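# Sort blanks by color onto feed ramp and rack

## Task

At the start one blank (a short plastic bar) already rests against the feed ramp's stop. Get all four blanks sharing its color onto the ramp, each flat and lying crosswise to the ramp, packed next to each other in a single tight row that touches the stop. Put each of the remaining four blanks down on the floor of the stock rack, each inside a slot bounded by two ribs and centered along that slot's length. Release everything and pull the hands away at the end.

## Robot and tools

Robot: two arms, left_arm and right_arm, each ending in a five-finger hand. right_arm has a right hand; left_arm has its mirror image, a left hand. Base positions in the scene frame: left_arm at (+0.036, +0.279, +0.022) m, right_arm at (-0.004, -0.346, +0.039) m, both turned almost not at all about z. A camera stand is behind the arms.

Frames. Scene frame: origin at table-top height midway between the nominal bases, +z up, +x out across the table, left_arm on the +y side. Fixed cameras and the table use the scene frame. Each arm's hand pose, Hand target and wrist-camera pose are reported in that arm's own base frame, and pose offsets run along that base's axes, with turns about the Hand target's position.

Hand point: a point 0.15 m out from the wrist mounting face along the fingers and 0.05 m in front of the palm. Its +z runs along straight fingers, +y out of the palm, +x across the palm away from the thumb (toward the thumb on the left hand). Straight fingertips reach 0.06 to 0.07 m past it; finger centre lines sit 0.06 m behind it along -y. A wrist bracket on the little-finger side can collide with things.

Row layout (used by execute_actions and move): exactly 28 numbers, each within [-1, 1], always both arms. Positions 1-14 are left_arm, 15-28 right_arm. Per arm: dx, dy, dz, rx, ry, rz, then little, ring, middle, index, thumb_bend, thumb_turn, force_limit, speed.
- dx..rz: an offset, not a pose, measured from that arm's Hand target as it stood when the action or call began, in its base axes. 1.0 equals 0.6 m for dx/dy/dz and 180 degrees for rx/ry/rz; rx, ry, rz form one rotation vector. Every row of one action is measured from that same start; repeating an offset in a new action moves further. Six zeros re-request the current Hand target. Translations longer than 1.0 get scaled down. Orientation is clipped each step to within 40 degrees of the measured one.
- Finger and thumb numbers are absolute targets: -1 open/straight, +1 closed/curled; thumb_turn -1 beside the palm, +1 in front of it, opposite the fingers.
- force_limit: -1 about 0 N up to +1 at 10 N at the fingertip (15 N for both thumb motors). speed: -1 nearly stopped rising linearly to full at +0.48 and above (a full stroke then takes 0.49 s). For gentle grips close at speed -0.94 or below.
- No hand number means no change. To keep a hand as is, resend the eight numbers last sent to it; if none sent yet this scene, send hand_measured plus hand_force_limit and hand_speed.

Tools.
- execute_actions(actions, cameras): actions is a list of actions, each a list of up to 15 rows; a row is one 1/30 s control step, a short action repeats its final row to fill 15 steps (0.5 s). An empty list returns images. cameras: names, ["all"], [] or null.
- move(target, speed, blend, blocking, cameras): straight-line paths for both hand points. target is one 28-number row or a list of up to 15 rows; all rows are offsets from the Hand targets at the call's start, not from the previous row. speed in m/s, 0.002 to 4.3, default 0.25 (turn rate up to twice that in rad/s), one value or one per target. blend in m rounds intermediate corners; 0 stops at each. Total capped at 10 s. blocking=false returns after about 0.5 s while the move continues. Paths ignore obstacles and the other arm. Hand numbers of later rows are sent only once everything is at rest there. The result adds a move: line: done, off_target, moving, held or fault, plus limits=paced (pose clipped) or limits=held (steps withheld).
- wait(seconds 0 to 10, cameras): arms hold their last command; a running move continues.
- stop(cameras): brakes a running move.
- zoom_image(camera, region): camera is cam_high, cam_left_wrist or cam_right_wrist; region [x0, y0, x1, y1] in pixels from the top-left, at most 504 by 504, on the newest image.
- show_instructions(): shows the reference pages.
- finished_scene(scene): ends the current scene, given its number; irreversible.

Results: end_effector_position (m) and end_effector_quat_wxyz in base frame; Hand target (the base for the next offsets); joint positions, velocities, torques (include gravity, noisy, offset); motor temperatures; hand_measured, hand_stopped_by (moving, target, force, stalled, fault) and hand_load_n, each six values in row order; hand_force_limit, hand_speed. hand_load_n positive means the finger is pushed open; a lost grip shows as load near 0. Execute results also list positions at some steps.

Behaviour. Hands often rest 1 to 3 cm (sometimes 5) short of the target, usually low, without any contact; send the missing distance as a new offset. A blocked arm keeps pressing until commanded back past its hand point. Closing motors stop at force_limit and lock; to squeeze more, raise force_limit and send a more closed target than hand_measured; to loosen, send a more open one. With the thumb turned in front, the hand grips things about 0.035 to 0.065 m thick, handles down to 0.025 m.

Cameras: cam_high 896x504 (fixed), cam_left_wrist and cam_right_wrist 672x504 (fisheye, on the wrists; pictures may lag during motion).

Avoid: dropping parts or releasing them while they move, hitting or slamming fixed things, very hard pushes, excessive finger force (including swinging a load fast), any contact between the two arms or one hand closing on the other's fingers, anything leaving the table, passing a hand close to its own arm's base (go around it), and motor overheating (MOTOR HOT at 85 °C; at 100 °C the arm drops and stays down 30 to 60 s). Occasional external nudges may shift loose parts.

Each tool is called after "Call:" by a JSON object that holds its "op" and its "data".

Reference images:

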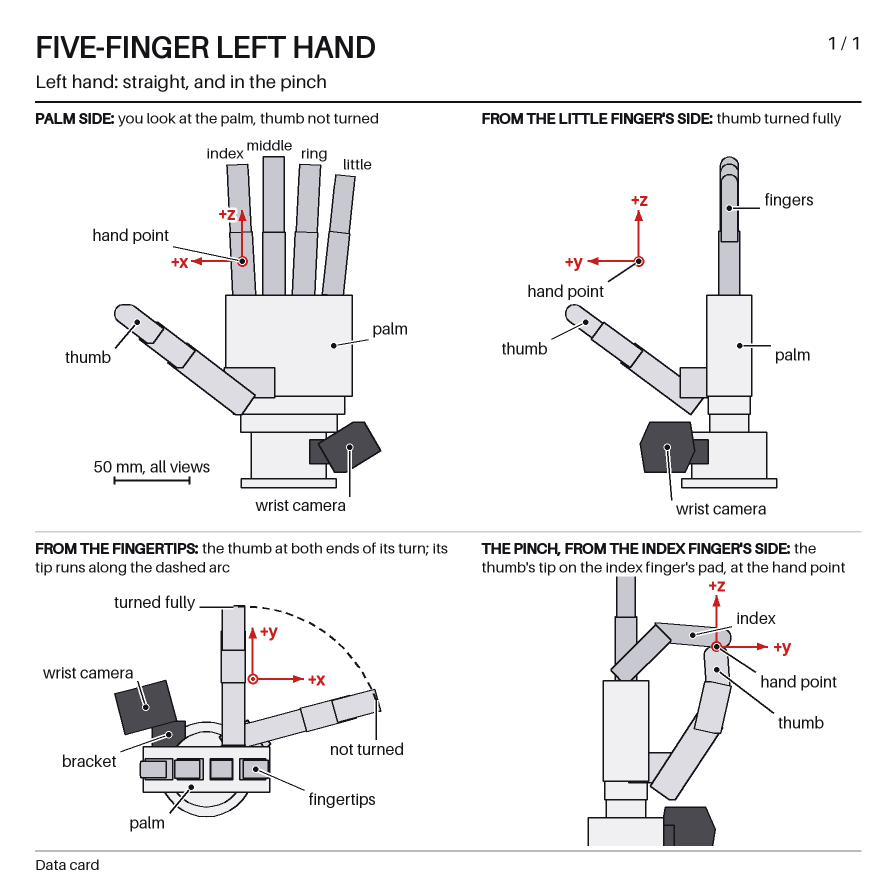

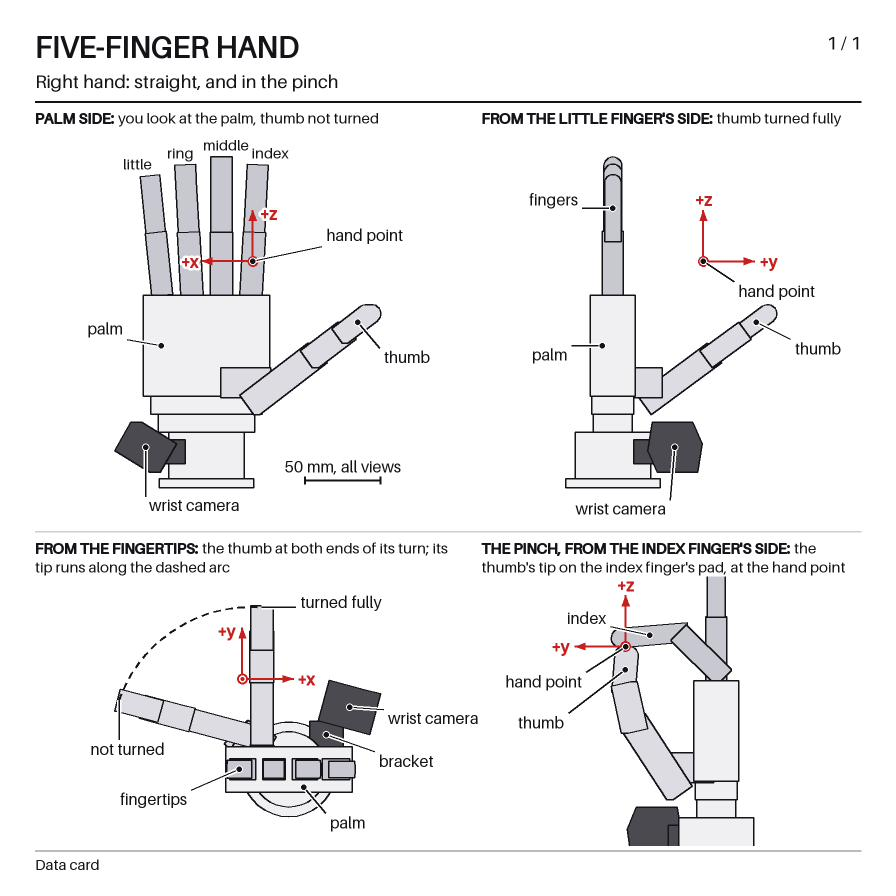

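## Session

Call:
{"op": "execute_actions", "data": {"actions": []}}

Scene clock: 0.00 s.
left_arm: end_effector_position=(+0.4555, -0.1327, +0.2285) hand_measured=(-1.000, -1.000, -1.000, -1.000, -1.000, -1.000) hand_load_n=(+0.0, +0.0, +0.0, +0.0, +0.0, +0.0) hand_stopped_by=(target, target, target, target, target, target) hand_force_limit=0.00 hand_speed=-0.80 end_effector_quat_wxyz=(-0.198, +0.714, -0.669, +0.063) | right_arm: end_effector_position=(+0.7084, -0.1834, +0.0894) hand_measured=(-1.000, -1.000, -1.000, -1.000, -1.000, -1.000) hand_load_n=(+0.0, +0.0, +0.0, +0.0, +0.0, +0.0) hand_stopped_by=(target, target, target, target, target, target) hand_force_limit=0.00 hand_speed=-0.80 end_effector_quat_wxyz=(-0.006, +0.704, -0.683, +0.194)
Joint positions: left_arm=[-0.306 1.487 1.462 -1.25 -0.3 -0.327] | right_arm=[-0.22 2.29 2.271 -1.209 0.19 -0.283]
Joint velocities: within noise
Joint torques (N m): no reading
Motor temperatures (°C): left_arm=[26 24 22 21 24 24] | right_arm=[26 25 22 22 23 23]
Heat: left arm: hottest waist 26 °C; right arm: hottest waist 26 °C.
Hand target: left_arm +0.4632, -0.1343, +0.2374; -0.205, +0.713, -0.667, +0.074 | right_arm +0.7187, -0.1866, +0.1111; -0.017, +0.700, -0.680, +0.215

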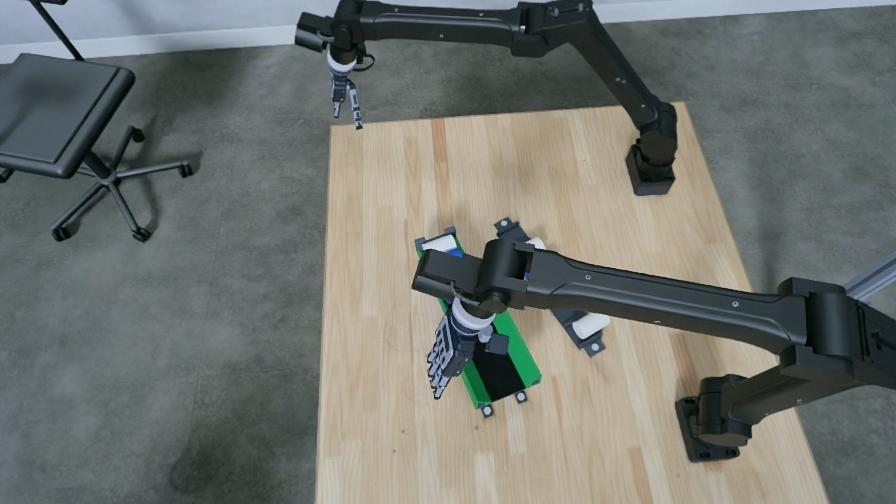

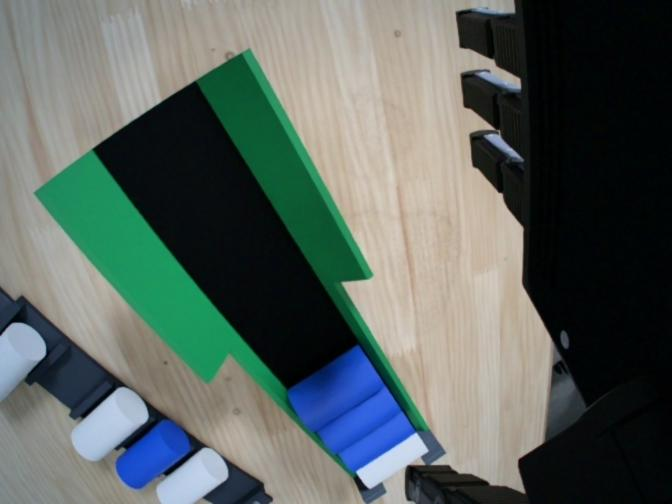

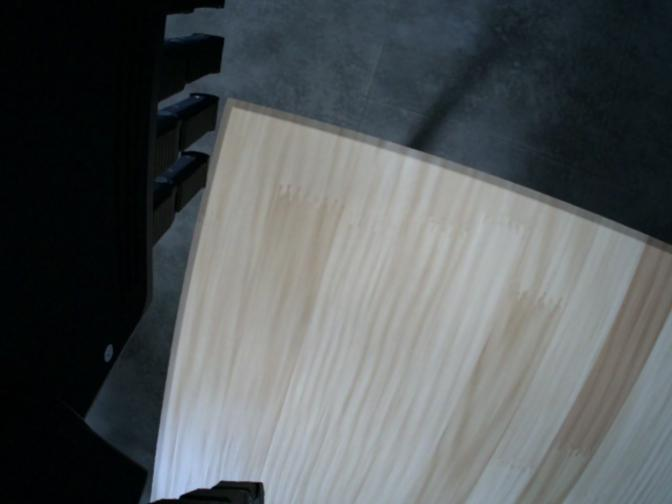

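Call:
{"op": "move", "data": {"target": [-0.2, 0.35, 0.2, 0,0,0, -1,-1,-1,-1,-1,-1,0,0, 0,0,0,0,0,0, -1,-1,-1,-1,-1,-1,0,0], "cameras": ["all"]}}

Scene clock: 9.77 s.
left_arm: end_effector_position=(+0.3399, +0.0715, +0.3393) hand_measured=(-1.000, -1.000, -1.000, -1.000, -1.000, -1.000) hand_load_n=(+0.0, +0.0, +0.0, +0.0, +0.0, +0.0) hand_stopped_by=(target, target, target, target, target, target) hand_force_limit=0.00 hand_speed=0.00 end_effector_quat_wxyz=(-0.190, +0.719, -0.665, +0.066) | right_arm: end_effector_position=(+0.7084, -0.1834, +0.0894) hand_measured=(-1.000, -1.000, -1.000, -1.000, -1.000, -1.000) hand_load_n=(+0.0, +0.0, +0.0, +0.0, +0.0, +0.0) hand_stopped_by=(target, target, target, target, target, target) hand_force_limit=0.00 hand_speed=0.00 end_effector_quat_wxyz=(-0.006, +0.704, -0.683, +0.194)
Joint positions: left_arm=[0.208 1.172 1.456 -1.464 -0.111 0.152] | right_arm=[-0.22 2.29 2.271 -1.209 0.19 -0.283]
Joint torques (N m): left_arm=[-0.03 -9.88 12.79 0.49 0.16 0.11] | right_arm=[-0.97 -22.89 10.43 1.13 0.17 -0.06]
Heat: left arm: hottest waist 26 °C; right arm: hottest waist 26 °C.
Hand target: left_arm +0.3432, +0.0756, +0.3574; -0.205, +0.713, -0.667, +0.074 | right_arm +0.7187, -0.1866, +0.1111; -0.017, +0.700, -0.680, +0.215
Off the commanded pose: left_arm 0.019 m, 2 deg | right_arm 0.024 m, 3 deg.
move: off_target (left_arm, right_arm)
camera_calibration:
cam_left_wrist: T_world_to_cam=[[0.938617, -0.183633, 0.292024, -0.407249], [-0.272338, -0.914054, 0.300563, 0.0524695], [0.211732, -0.361642, -0.907956, 0.375261], [0, 0, 0, 1]] pos_world=[0.317086, 0.108886, 0.443876]

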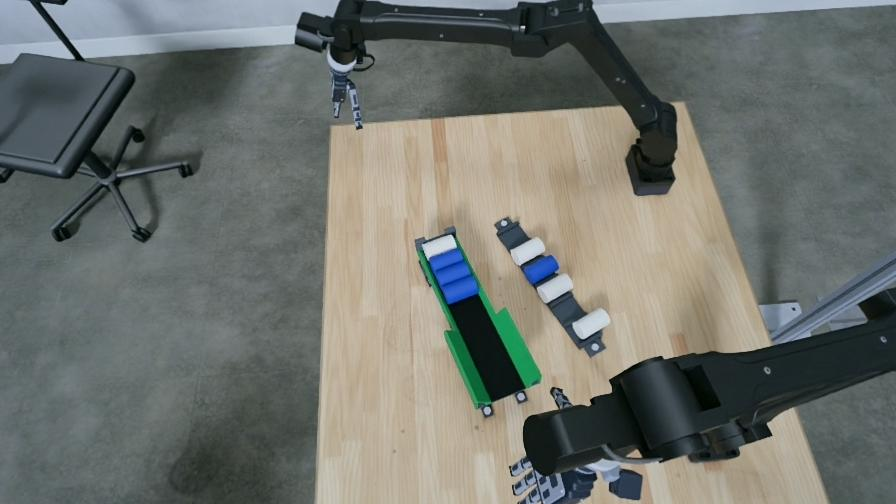

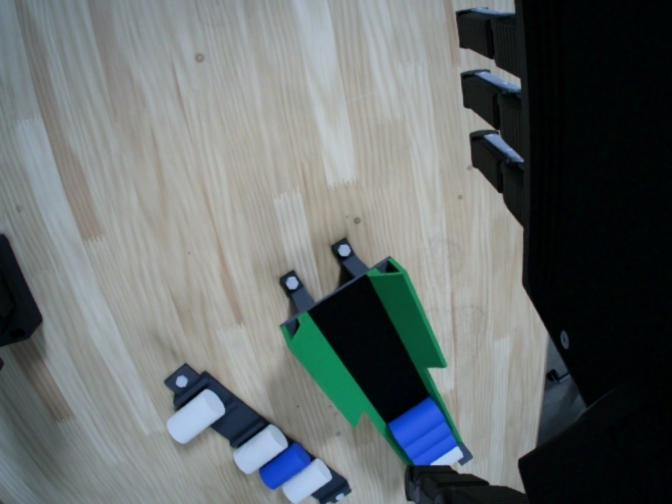

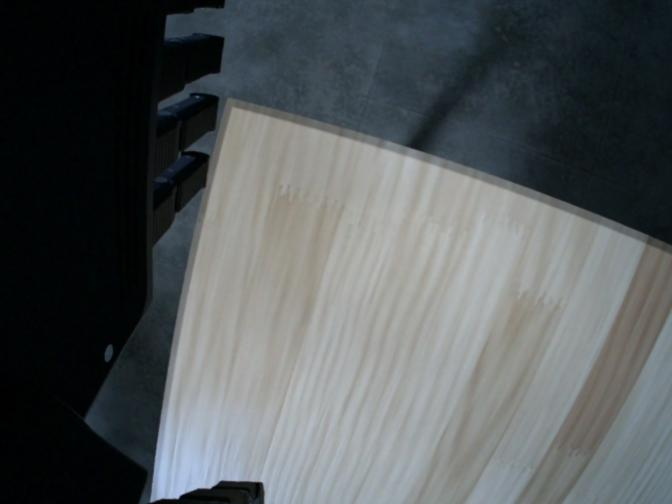

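Call:
{"op": "zoom_image", "data": {"camera": "cam_high", "region": [390, 200, 640, 430]}}

Call:
{"op": "zoom_image", "data": {"camera": "cam_left_wrist", "region": [150, 220, 500, 504]}}

Scaled by 2.016 from the camera's 896x504 image, which has a finer 1280x720 frame.

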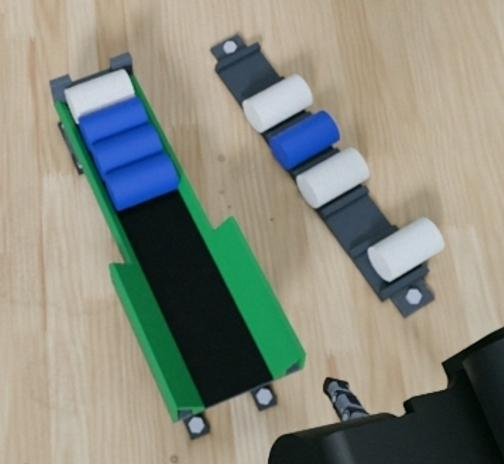

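Scaled by 1.440 from the camera's 672x504 image, which has a finer 960x720 frame.

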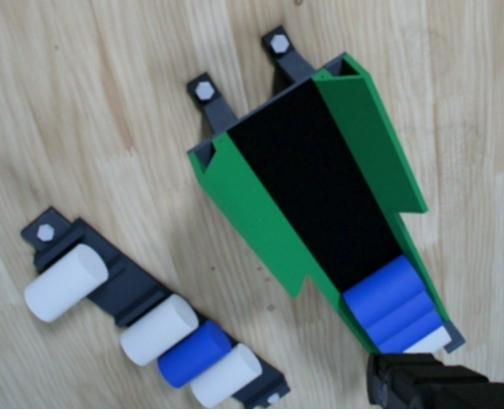

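Call:
{"op": "move", "data": {"target": [-0.17, -0.53, -0.12, 0,0,0, -1,-1,-1,-1,-1,-1,0,0, 0,0,0.1,0,0,0, -1,-1,-1,-1,-1,-1,0,0], "cameras": ["all"]}}

Scene clock: 23.70 s.
left_arm: end_effector_position=(+0.2356, -0.2350, +0.2709) hand_measured=(-1.000, -1.000, -1.000, -1.000, -1.000, -1.000) hand_load_n=(+0.0, +0.0, +0.0, +0.0, +0.0, +0.0) hand_stopped_by=(target, target, target, target, target, target) hand_force_limit=0.00 hand_speed=0.00 end_effector_quat_wxyz=(-0.201, +0.708, -0.674, +0.059) | right_arm: end_effector_position=(+0.7086, -0.1835, +0.1488) hand_measured=(-1.000, -1.000, -1.000, -1.000, -1.000, -1.000) hand_load_n=(+0.0, +0.0, +0.0, +0.0, +0.0, +0.0) hand_stopped_by=(target, target, target, target, target, target) hand_force_limit=0.00 hand_speed=0.00 end_effector_quat_wxyz=(-0.007, +0.704, -0.683, +0.195)
Joint positions: left_arm=[-0.836 1.185 1.297 -1.589 -0.413 -0.867] | right_arm=[-0.22 2.302 2.449 -1.371 0.19 -0.283]
Joint torques (N m): left_arm=[-1.08 -9.11 12.3 -0.03 -0.63 -0.17] | right_arm=[-0.91 -21.6 12.71 0.46 0.17 -0.06]
Motor temperatures (°C): left_arm=[26 24 28 21 24 24] | right_arm=[26 28 27 22 22 23]
Heat: left arm: hottest elbow 28 °C; right arm: hottest shoulder 28 °C.
Hand target: left_arm +0.2413, -0.2423, +0.2853; -0.205, +0.713, -0.666, +0.074 | right_arm +0.7187, -0.1866, +0.1711; -0.017, +0.700, -0.680, +0.215
Off the commanded pose: left_arm 0.017 m, 2 deg | right_arm 0.025 m, 3 deg.
move: off_target (left_arm, right_arm)
camera_calibration:
cam_left_wrist: T_world_to_cam=[[0.933379, -0.213328, 0.28861, -0.350463], [-0.293601, -0.916358, 0.272188, -0.223353], [0.206405, -0.33879, -0.917942, 0.233731], [0, 0, 0, 1]] pos_world=[0.213295, -0.200249, 0.376493]
cam_right_wrist: T_world_to_cam=[[-0.944652, -0.260055, -0.200012, 0.653501], [-0.29533, 0.93956, 0.173226, 0.359207], [0.142875, 0.222708, -0.964359, 0.200504], [0, 0, 0, 1]] pos_world=[0.694768, -0.212205, 0.261842]

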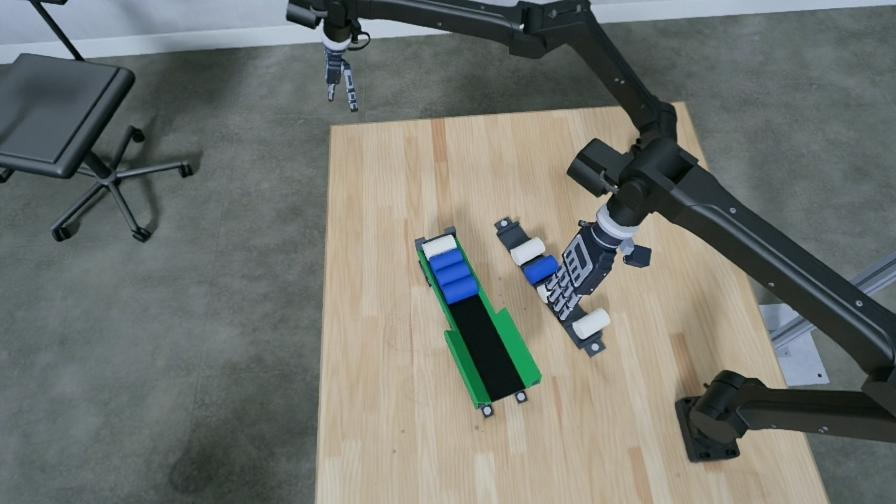

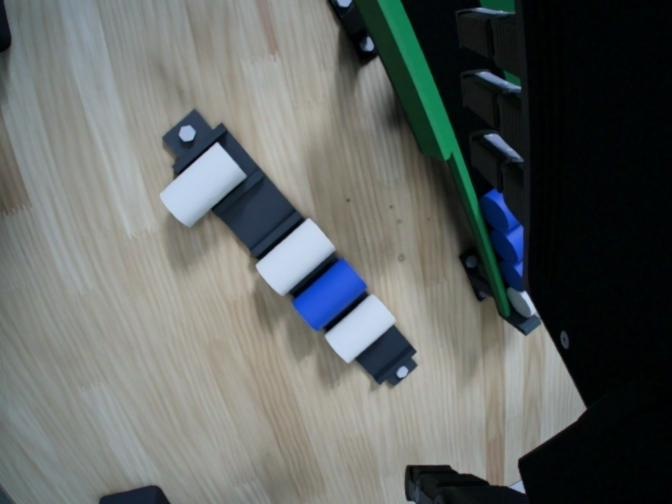

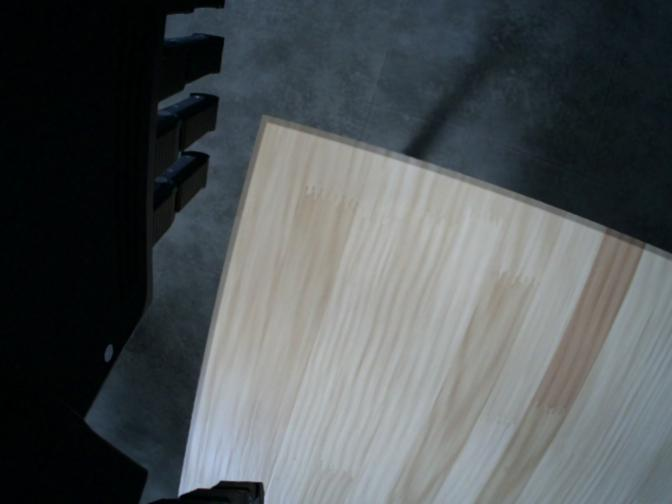

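Call:
{"op": "zoom_image", "data": {"camera": "cam_left_wrist", "region": [140, 90, 440, 400]}}

Scaled by 1.626 from the camera's 672x504 image, which has a finer 960x720 frame.

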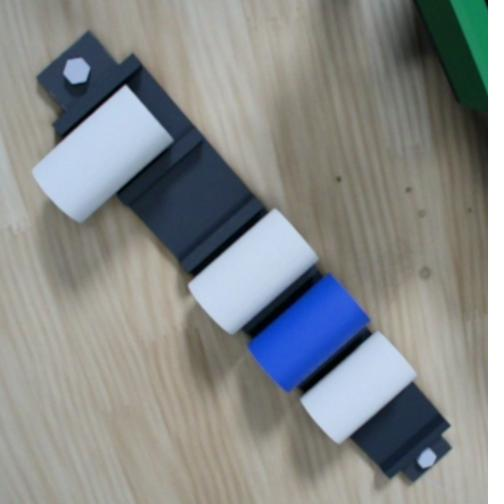

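Call:
{"op": "move", "data": {"target": [0, 0, 0, 0,0,0, -1,-1,-1,-1,-1,-1,0,0, -0.35,0.40,0.1,0,0,0, -1,-1,-1,-1,-1,-1,0,0], "cameras": ["all"]}}

Scene clock: 47.87 s.
left_arm: end_effector_position=(+0.2356, -0.2350, +0.2709) hand_measured=(-1.000, -1.000, -1.000, -1.000, -1.000, -1.000) hand_load_n=(+0.0, +0.0, +0.0, +0.0, +0.0, +0.0) hand_stopped_by=(target, target, target, target, target, target) hand_force_limit=0.00 hand_speed=0.00 end_effector_quat_wxyz=(-0.201, +0.708, -0.674, +0.059) | right_arm: end_effector_position=(+0.5104, +0.0554, +0.2243) hand_measured=(-1.000, -1.000, -1.000, -1.000, -1.000, -1.000) hand_load_n=(+0.0, +0.0, +0.0, +0.0, +0.0, +0.0) hand_stopped_by=(target, target, target, target, target, target) hand_force_limit=0.00 hand_speed=0.00 end_effector_quat_wxyz=(-0.016, +0.708, -0.674, +0.211)
Joint positions: left_arm=[-0.836 1.185 1.297 -1.589 -0.413 -0.867] | right_arm=[0.162 1.621 1.604 -1.262 0.314 0.067]
Joint torques (N m): left_arm=[-1.08 -9.11 12.31 -0.03 -0.63 -0.16] | right_arm=[-1.32 -14.04 8.69 0.31 0.46 0.11]
Heat: left arm: hottest elbow 29 °C; right arm: hottest shoulder 32 °C.
Hand target: left_arm +0.2413, -0.2423, +0.2853; -0.205, +0.713, -0.666, +0.074 | right_arm +0.5087, +0.0536, +0.2310; -0.017, +0.700, -0.680, +0.215
Off the commanded pose: left_arm 0.017 m, 2 deg | right_arm 0.007 m, 1 deg.
move: off_target (left_arm)
camera_calibration:
cam_left_wrist: T_world_to_cam=[[0.933379, -0.213328, 0.28861, -0.350463], [-0.293601, -0.916358, 0.272188, -0.223353], [0.206405, -0.33879, -0.917942, 0.233731], [0, 0, 0, 1]] pos_world=[0.213295, -0.200249, 0.376493]
cam_right_wrist: T_world_to_cam=[[-0.931737, -0.282299, -0.228415, 0.544559], [-0.320613, 0.934867, 0.152419, 0.0808727], [0.17051, 0.215247, -0.961559, 0.234104], [0, 0, 0, 1]] pos_world=[0.493397, 0.0277328, 0.337164]

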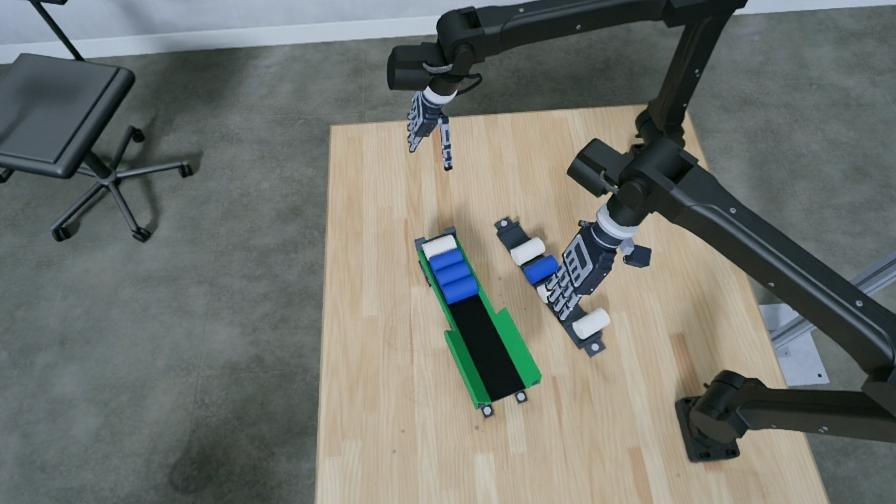

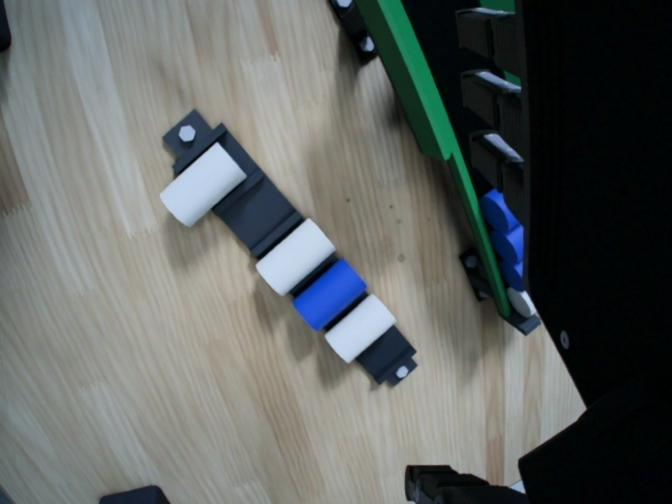

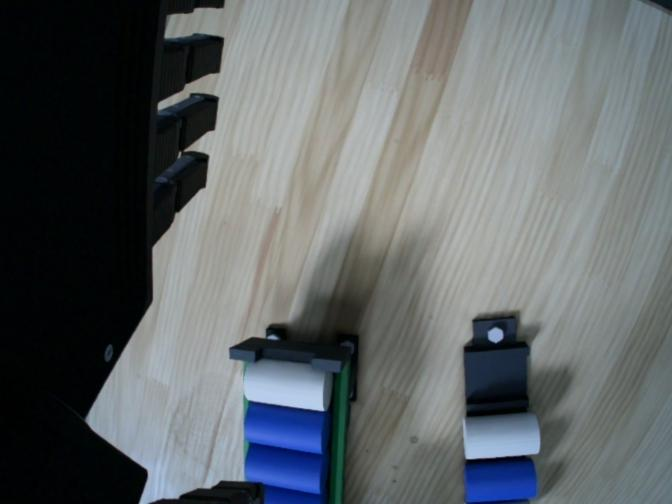

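Call:
{"op": "move", "data": {"target": [0, 0, 0, 0,0,0, -1,-1,-1,-1,-1,-1,0,0, 0,0.19,0,0,0,0, -1,-1,-1,-1,-1,-1,0,0], "cameras": ["all"]}}

Call:
{"op": "zoom_image", "data": {"camera": "cam_right_wrist", "region": [170, 100, 570, 504]}}

Scene clock: 50.60 s.
left_arm: end_effector_position=(+0.2356, -0.2350, +0.2709) hand_measured=(-1.000, -1.000, -1.000, -1.000, -1.000, -1.000) hand_load_n=(+0.0, +0.0, +0.0, +0.0, +0.0, +0.0) hand_stopped_by=(target, target, target, target, target, target) hand_force_limit=0.00 hand_speed=0.00 end_effector_quat_wxyz=(-0.201, +0.708, -0.674, +0.059) | right_arm: end_effector_position=(+0.4929, +0.1663, +0.2103) hand_measured=(-1.000, -1.000, -1.000, -1.000, -1.000, -1.000) hand_load_n=(+0.0, +0.0, +0.0, +0.0, +0.0, +0.0) hand_stopped_by=(target, target, target, target, target, target) hand_force_limit=0.00 hand_speed=0.00 end_effector_quat_wxyz=(+0.001, +0.713, -0.671, +0.202)
Joint positions: left_arm=[-0.836 1.185 1.297 -1.589 -0.413 -0.867] | right_arm=[0.377 1.7 1.672 -1.364 0.367 0.283]
Joint torques (N m): left_arm=[-1.14 -9.05 12.31 -0.03 -0.63 -0.16] | right_arm=[-1.44 -13.86 12.44 0.21 0.53 0.1]
Heat: left arm: hottest elbow 29 °C; right arm: hottest shoulder 31 °C.
Hand target: left_arm +0.2413, -0.2423, +0.2853; -0.205, +0.713, -0.666, +0.074 | right_arm +0.5087, +0.1674, +0.2312; -0.017, +0.700, -0.680, +0.215
Off the commanded pose: left_arm 0.017 m, 2 deg | right_arm 0.026 m, 3 deg.
move: off_target (left_arm, right_arm)
camera_calibration:
cam_left_wrist: T_world_to_cam=[[0.933379, -0.213328, 0.28861, -0.350463], [-0.293601, -0.916358, 0.272188, -0.223353], [0.206405, -0.33879, -0.917942, 0.233731], [0, 0, 0, 1]] pos_world=[0.213295, -0.200249, 0.376493]
cam_right_wrist: T_world_to_cam=[[-0.938533, -0.289635, -0.187798, 0.552392], [-0.319111, 0.935435, 0.152086, -0.0269778], [0.131623, 0.202666, -0.970362, 0.222819], [0, 0, 0, 1]] pos_world=[0.480501, 0.14007, 0.324056]

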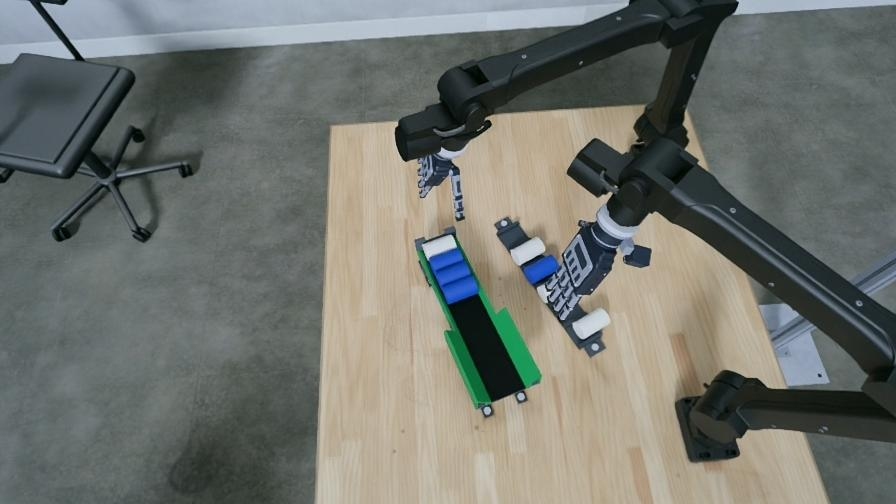

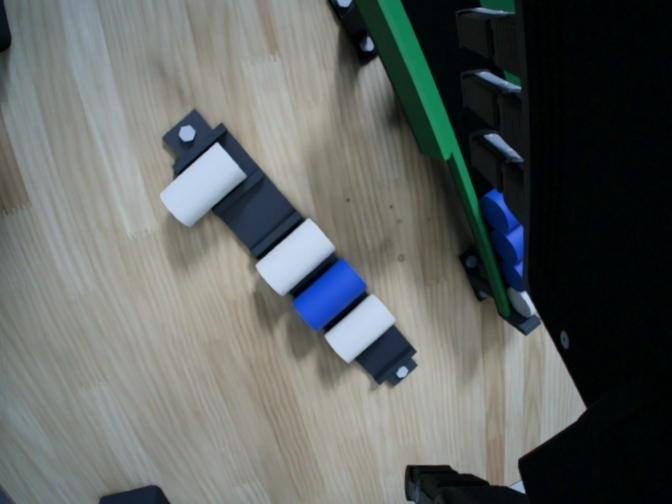

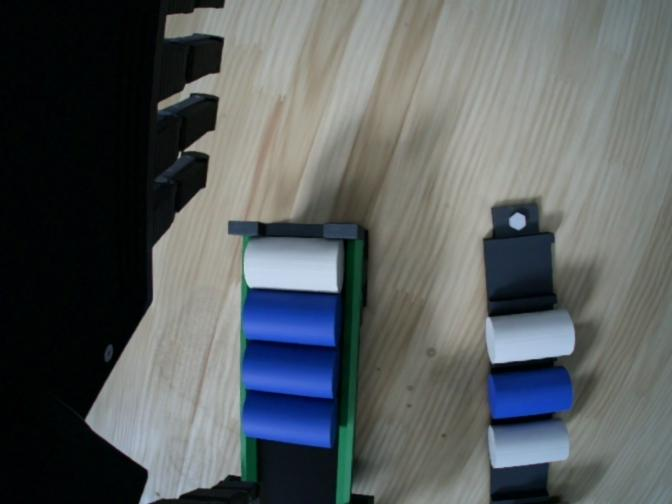

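Scaled by 1.248 from the camera's 672x504 image, which has a finer 960x720 frame.

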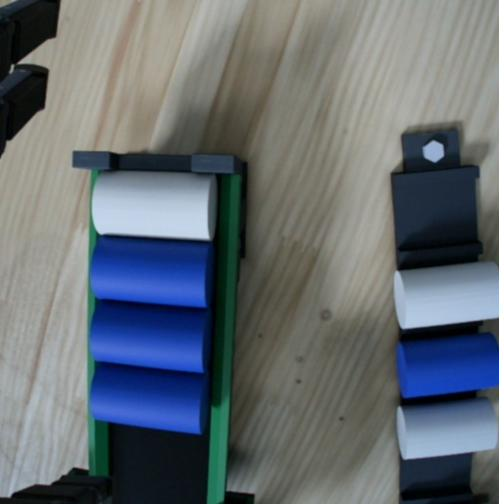

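Call:
{"op": "zoom_image", "data": {"camera": "cam_left_wrist", "region": [420, 120, 560, 350]}}

Call:
{"op": "zoom_image", "data": {"camera": "cam_high", "region": [400, 215, 500, 310]}}

Scaled by 2.191 from the camera's 672x504 image, which has a finer 960x720 frame.

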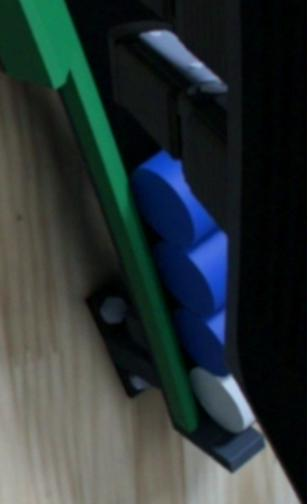

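Scaled by 5.040 from the camera's 896x504 image, which has a finer 1280x720 frame.

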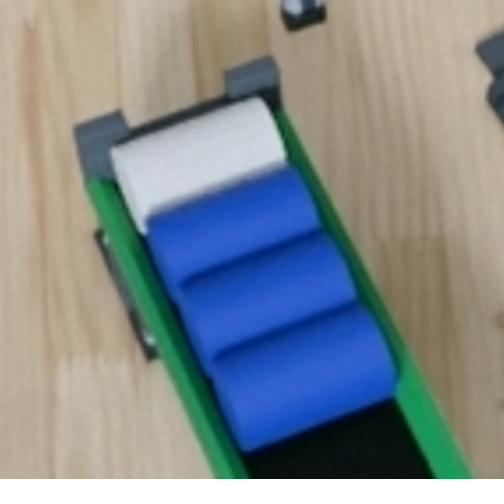

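Call:
{"op": "move", "data": {"target": [[0.1, 0.6, 0.07, 0,0,0, -1,-1,-1,-1,-1,-1,0,0, 0,0,0,0,0,0, -1,-1,-1,-1,-1,-1,0,0],[0.1, 0.6, 0.07, 0,0,0, -1,-1,-1,-1,-1,-1,0,0, 0,0.283,-0.03,0.114,-0.1787,0.1261, -1,-1,-1,-1,-1,-1,0,0]], "cameras": ["all"]}}

Scene clock: 97.80 s.
left_arm: end_effector_position=(+0.2895, +0.1098, +0.3113) hand_measured=(-1.000, -1.000, -1.000, -1.000, -1.000, -1.000) hand_load_n=(+0.0, +0.0, +0.0, +0.0, +0.0, +0.0) hand_stopped_by=(target, target, target, target, target, target) hand_force_limit=0.00 hand_speed=0.00 end_effector_quat_wxyz=(-0.183, +0.720, -0.666, +0.065) | right_arm: end_effector_position=(+0.5049, +0.3322, +0.1961) hand_measured=(-1.000, -1.000, -1.000, -1.000, -1.000, -1.000) hand_load_n=(+0.0, +0.0, +0.0, +0.0, +0.0, +0.0) hand_stopped_by=(target, target, target, target, target, target) hand_force_limit=0.00 hand_speed=0.00 end_effector_quat_wxyz=(-0.345, +0.723, -0.539, +0.260)
Joint positions: left_arm=[0.375 1.067 1.305 -1.421 -0.042 0.304] | right_arm=[0.591 1.497 1.23 -0.433 0.238 0.191]
Joint torques (N m): left_arm=[-0.03 -7.12 12.89 1.51 0.22 0.11] | right_arm=[-0.26 -13.45 9.09 2.52 -0.08 -0.19]
Motor temperatures (°C): left_arm=[25 25 33 21 24 23] | right_arm=[25 30 41 22 22 22]
Heat: left arm: hottest elbow 33 °C; right arm: hottest elbow 41 °C.
Hand target: left_arm +0.3013, +0.1177, +0.3273; -0.205, +0.713, -0.667, +0.074 | right_arm +0.5087, +0.3373, +0.2132; -0.366, +0.718, -0.528, +0.269
Off the commanded pose: left_arm 0.021 m, 3 deg | right_arm 0.018 m, 3 deg.
move: off_target (left_arm, right_arm)
camera_calibration:
cam_left_wrist: T_world_to_cam=[[0.942043, -0.180395, 0.282866, -0.34316], [-0.268396, -0.911108, 0.312802, 0.0768039], [0.201293, -0.370593, -0.90672, 0.378072], [0, 0, 0, 1]] pos_world=[0.267782, 0.148183, 0.415849]
cam_right_wrist: T_world_to_cam=[[-0.540736, -0.378178, -0.751389, 0.548075], [-0.709859, 0.684411, 0.166381, 0.101748], [0.451337, 0.623348, -0.638539, -0.192391], [0, 0, 0, 1]] pos_world=[0.455424, 0.257559, 0.27204]

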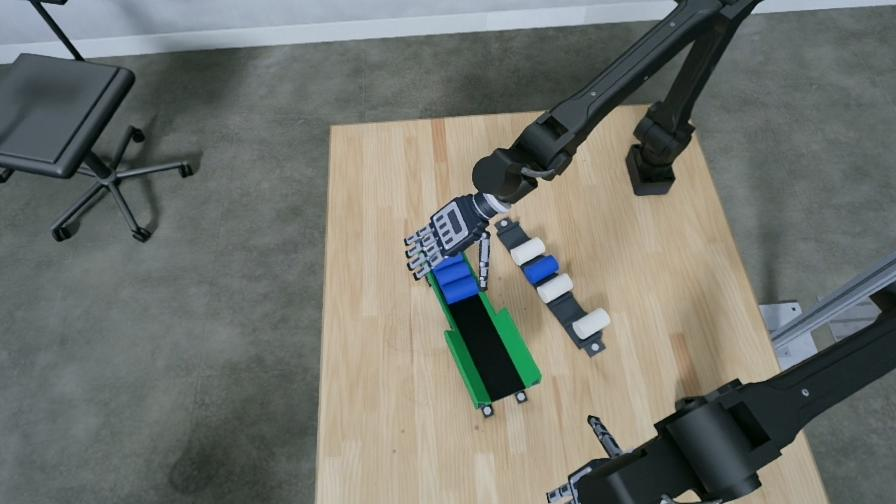

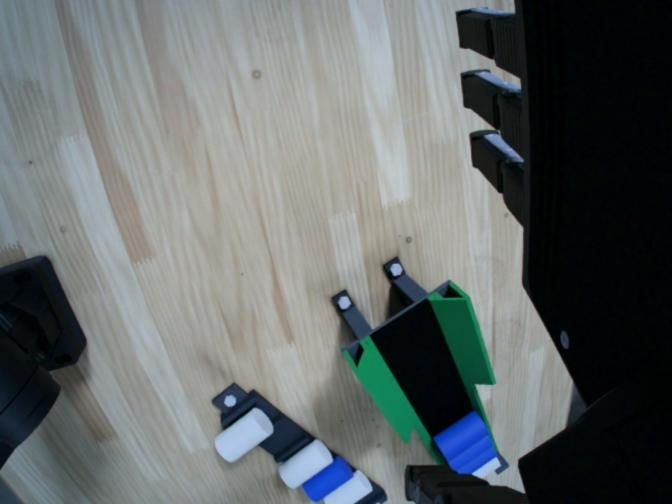

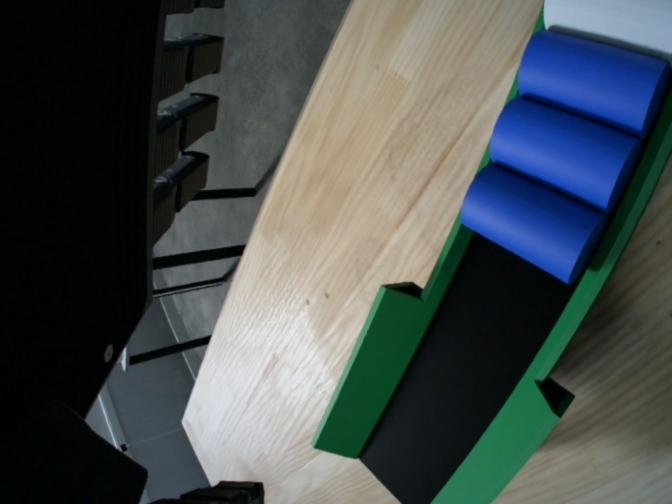

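Call:
{"op": "move", "data": {"target": [0,0,0, 0,0,0, -1,-1,-1,-1,-1,-1,0,0, 0.002,0.02,-0.09,0.0051,-0.0158,0.0033, -1,-1,-0.6,-0.6,-1,1,0,0], "cameras": ["all"]}}

Scene clock: 109.70 s.
left_arm: end_effector_position=(+0.2895, +0.1098, +0.3113) hand_measured=(-1.000, -1.000, -1.000, -1.000, -1.000, -1.000) hand_load_n=(+0.0, +0.0, +0.0, +0.0, +0.5, +0.0) hand_stopped_by=(target, target, target, target, target, target) hand_force_limit=0.00 hand_speed=0.00 end_effector_quat_wxyz=(-0.183, +0.720, -0.666, +0.065) | right_arm: end_effector_position=(+0.5036, +0.3432, +0.1485) hand_measured=(-1.000, -1.000, -0.600, -0.600, -1.000, +1.000) hand_load_n=(+0.0, +0.0, +0.0, +0.0, +0.0, +0.0) hand_stopped_by=(target, target, target, target, target, target) hand_force_limit=0.00 hand_speed=0.00 end_effector_quat_wxyz=(-0.372, +0.715, -0.526, +0.269)
Joint positions: left_arm=[0.375 1.067 1.305 -1.421 -0.042 0.304] | right_arm=[0.61 1.531 1.105 -0.212 0.244 0.185]
Joint torques (N m): left_arm=[-0.09 -7.06 12.89 1.51 0.22 0.11] | right_arm=[-0.44 -12.1 8.96 2.59 0.33 -0.19]
Heat: left arm: hottest elbow 37 °C; right arm: hottest elbow 38 °C.
Hand target: left_arm +0.3013, +0.1177, +0.3273; -0.205, +0.713, -0.667, +0.074 | right_arm +0.5097, +0.3493, +0.1591; -0.386, +0.711, -0.517, +0.280
Off the commanded pose: left_arm 0.021 m, 3 deg | right_arm 0.014 m, 2 deg.
move: off_target (left_arm, right_arm)
camera_calibration:
cam_left_wrist: T_world_to_cam=[[0.942043, -0.180395, 0.282866, -0.34316], [-0.268396, -0.911108, 0.312802, 0.0768039], [0.201293, -0.370593, -0.90672, 0.378072], [0, 0, 0, 1]] pos_world=[0.267782, 0.148183, 0.415849]
cam_right_wrist: T_world_to_cam=[[-0.492207, -0.366306, -0.789653, 0.492908], [-0.730212, 0.667549, 0.145493, 0.120336], [0.473837, 0.648227, -0.596053, -0.255262], [0, 0, 0, 1]] pos_world=[0.451437, 0.265693, 0.219569]

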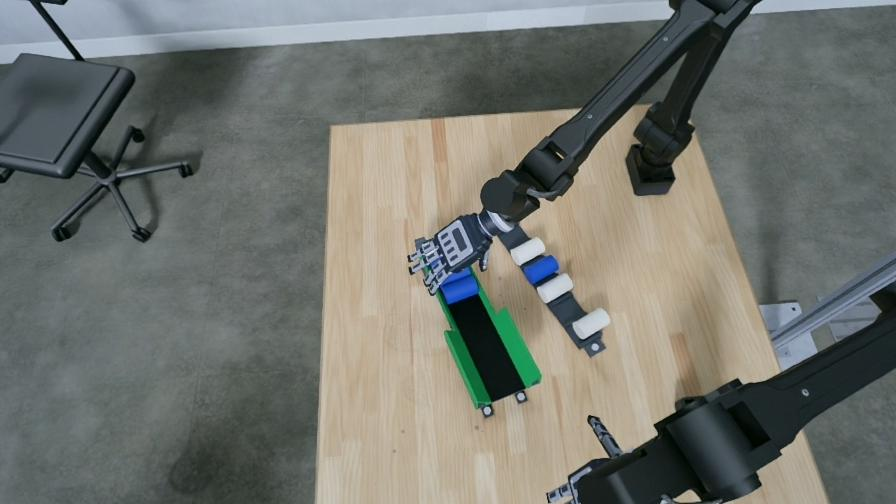

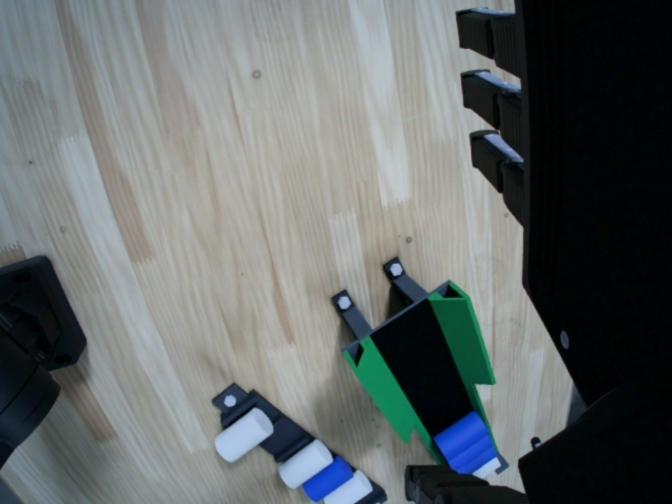

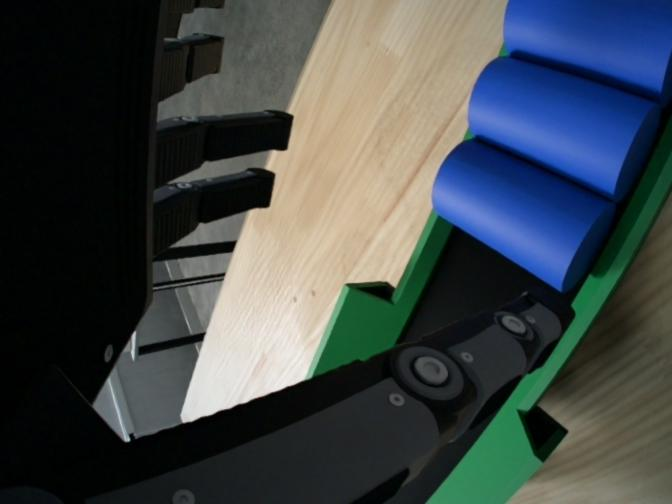

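Call:
{"op": "move", "data": {"target": [0,0,0, 0,0,0, -1,-1,-1,-1,-1,-1,0,0, 0.0,-0.01,-0.05,0,0,0, -1,-1,-0.6,-0.6,-1,1,0,0], "cameras": ["cam_right_wrist","cam_high"], "speed": 0.15}}

Call:
{"op": "zoom_image", "data": {"camera": "cam_high", "region": [400, 205, 520, 305]}}

Scene clock: 125.60 s.
left_arm: end_effector_position=(+0.2895, +0.1098, +0.3113) hand_measured=(-1.000, -1.000, -1.000, -1.000, -1.000, -1.000) hand_load_n=(+0.0, +0.0, +0.0, -0.5, +0.0, +0.0) hand_stopped_by=(target, target, target, target, target, target) hand_force_limit=0.00 hand_speed=0.00 end_effector_quat_wxyz=(-0.183, +0.720, -0.666, +0.065) | right_arm: end_effector_position=(+0.5014, +0.3412, +0.1206) hand_measured=(-1.000, -1.000, -0.600, -0.600, -1.000, +1.000) hand_load_n=(+0.0, +0.0, +0.5, +0.0, +0.0, +0.0) hand_stopped_by=(target, target, target, target, target, target) hand_force_limit=0.00 hand_speed=0.00 end_effector_quat_wxyz=(-0.374, +0.716, -0.524, +0.271)
Joint positions: left_arm=[0.375 1.067 1.305 -1.421 -0.042 0.304] | right_arm=[0.61 1.557 1.051 -0.126 0.244 0.179]
Joint torques (N m): left_arm=[-0.03 -7.06 12.89 1.51 0.22 0.11] | right_arm=[-1.2 -12.04 8.61 2.59 0.02 -0.2]
Motor temperatures (°C): left_arm=[25 24 40 21 24 23] | right_arm=[25 29 38 22 22 22]
Heat: left arm: hottest elbow 40 °C; right arm: hottest elbow 38 °C.
Hand target: left_arm +0.3013, +0.1177, +0.3273; -0.205, +0.713, -0.667, +0.074 | right_arm +0.5098, +0.3434, +0.1291; -0.386, +0.711, -0.517, +0.280
Off the commanded pose: left_arm 0.021 m, 3 deg | right_arm 0.012 m, 2 deg.
move: off_target (left_arm, right_arm)
camera_calibration:
cam_right_wrist: T_world_to_cam=[[-0.485874, -0.36923, -0.792209, 0.467266], [-0.733484, 0.665166, 0.13984, 0.127254], [0.475318, 0.649018, -0.594011, -0.270888], [0, 0, 0, 1]] pos_world=[0.449129, 0.263694, 0.191467]
Images, in order (width x height): cam_high 896x504, cam_right_wrist 672x504.

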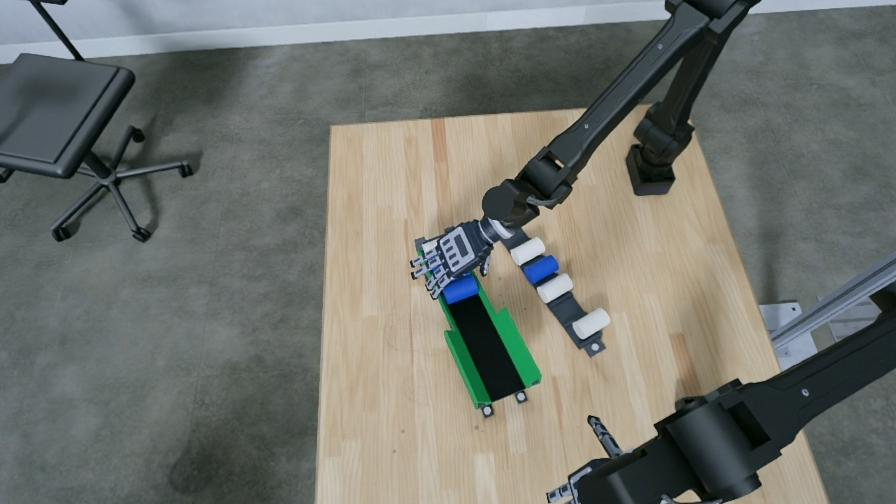

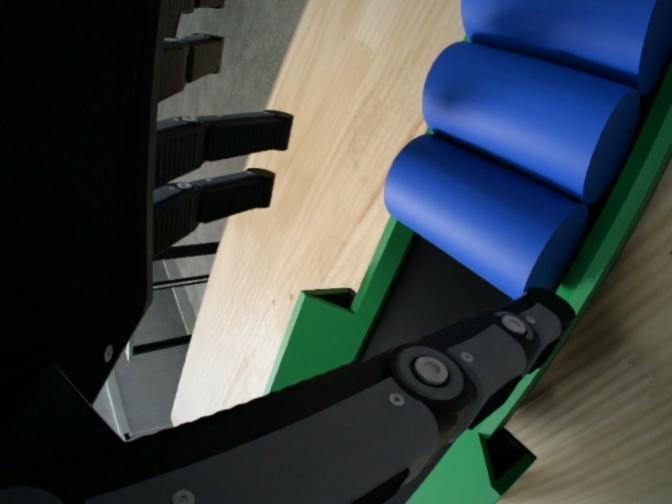

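Scaled by 4.200 from the camera's 896x504 image, which has a finer 1280x720 frame.

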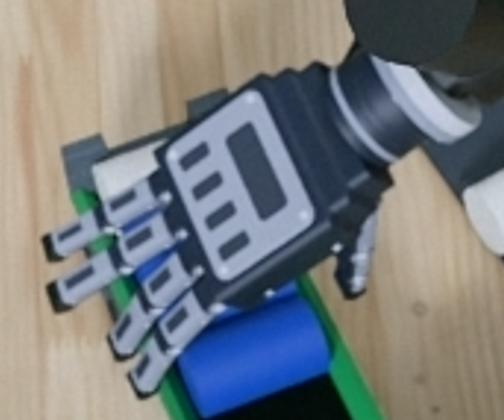

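Call:
{"op": "move", "data": {"target": [0,0,0, 0,0,0, -1,-1,-1,-1,-1,-1,0,0, 0.0067,-0.0133,-0.03,0,0,0, -1,-1,-0.6,-0.6,-1,1,0,0], "cameras": ["cam_right_wrist"], "speed": 0.08}}

Scene clock: 135.83 s.
left_arm: end_effector_position=(+0.2895, +0.1098, +0.3113) hand_measured=(-1.000, -1.000, -1.000, -1.000, -1.000, -1.000) hand_load_n=(+0.0, +0.0, +0.0, +0.0, +0.0, +0.0) hand_stopped_by=(target, target, target, target, target, target) hand_force_limit=0.00 hand_speed=0.00 end_effector_quat_wxyz=(-0.183, +0.720, -0.666, +0.065) | right_arm: end_effector_position=(+0.5048, +0.3348, +0.1042) hand_measured=(-1.000, -1.000, -0.600, -0.600, -1.000, +1.000) hand_load_n=(+0.0, +0.0, +0.0, +0.0, +0.0, +0.0) hand_stopped_by=(target, target, target, target, target, target) hand_force_limit=0.00 hand_speed=0.00 end_effector_quat_wxyz=(-0.375, +0.716, -0.523, +0.272)
Joint positions: left_arm=[0.375 1.067 1.305 -1.421 -0.042 0.304] | right_arm=[0.595 1.577 1.024 -0.074 0.232 0.168]
Joint torques (N m): left_arm=[-0.03 -7.06 12.89 1.51 0.22 0.11] | right_arm=[-1.55 -11.87 8.32 2.59 -0.08 -0.2]
Heat: left arm: hottest elbow 41 °C; right arm: hottest elbow 36 °C.
Hand target: left_arm +0.3013, +0.1177, +0.3273; -0.205, +0.713, -0.667, +0.074 | right_arm +0.5138, +0.3353, +0.1110; -0.386, +0.711, -0.517, +0.280
Off the commanded pose: left_arm 0.021 m, 3 deg | right_arm 0.011 m, 2 deg.
move: off_target (left_arm, right_arm)
camera_calibration:
cam_right_wrist: T_world_to_cam=[[-0.483392, -0.369586, -0.793561, 0.452551], [-0.734676, 0.664195, 0.138187, 0.137309], [0.476007, 0.649809, -0.592592, -0.278753], [0, 0, 0, 1]] pos_world=[0.452326, 0.257193, 0.174965]
Images, in order (width x height): cam_right_wrist 672x504.

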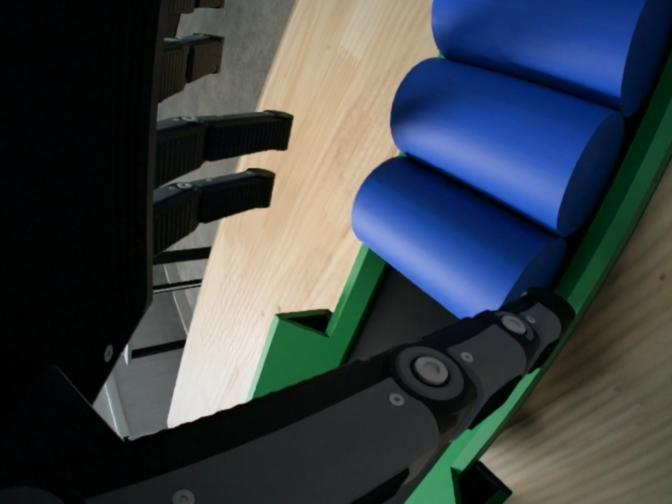

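Call:
{"op": "zoom_image", "data": {"camera": "cam_right_wrist", "region": [300, 100, 672, 380]}}

Scaled by 1.355 from the camera's 672x504 image, which has a finer 960x720 frame.

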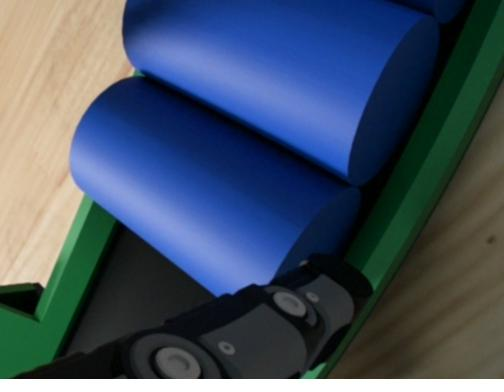

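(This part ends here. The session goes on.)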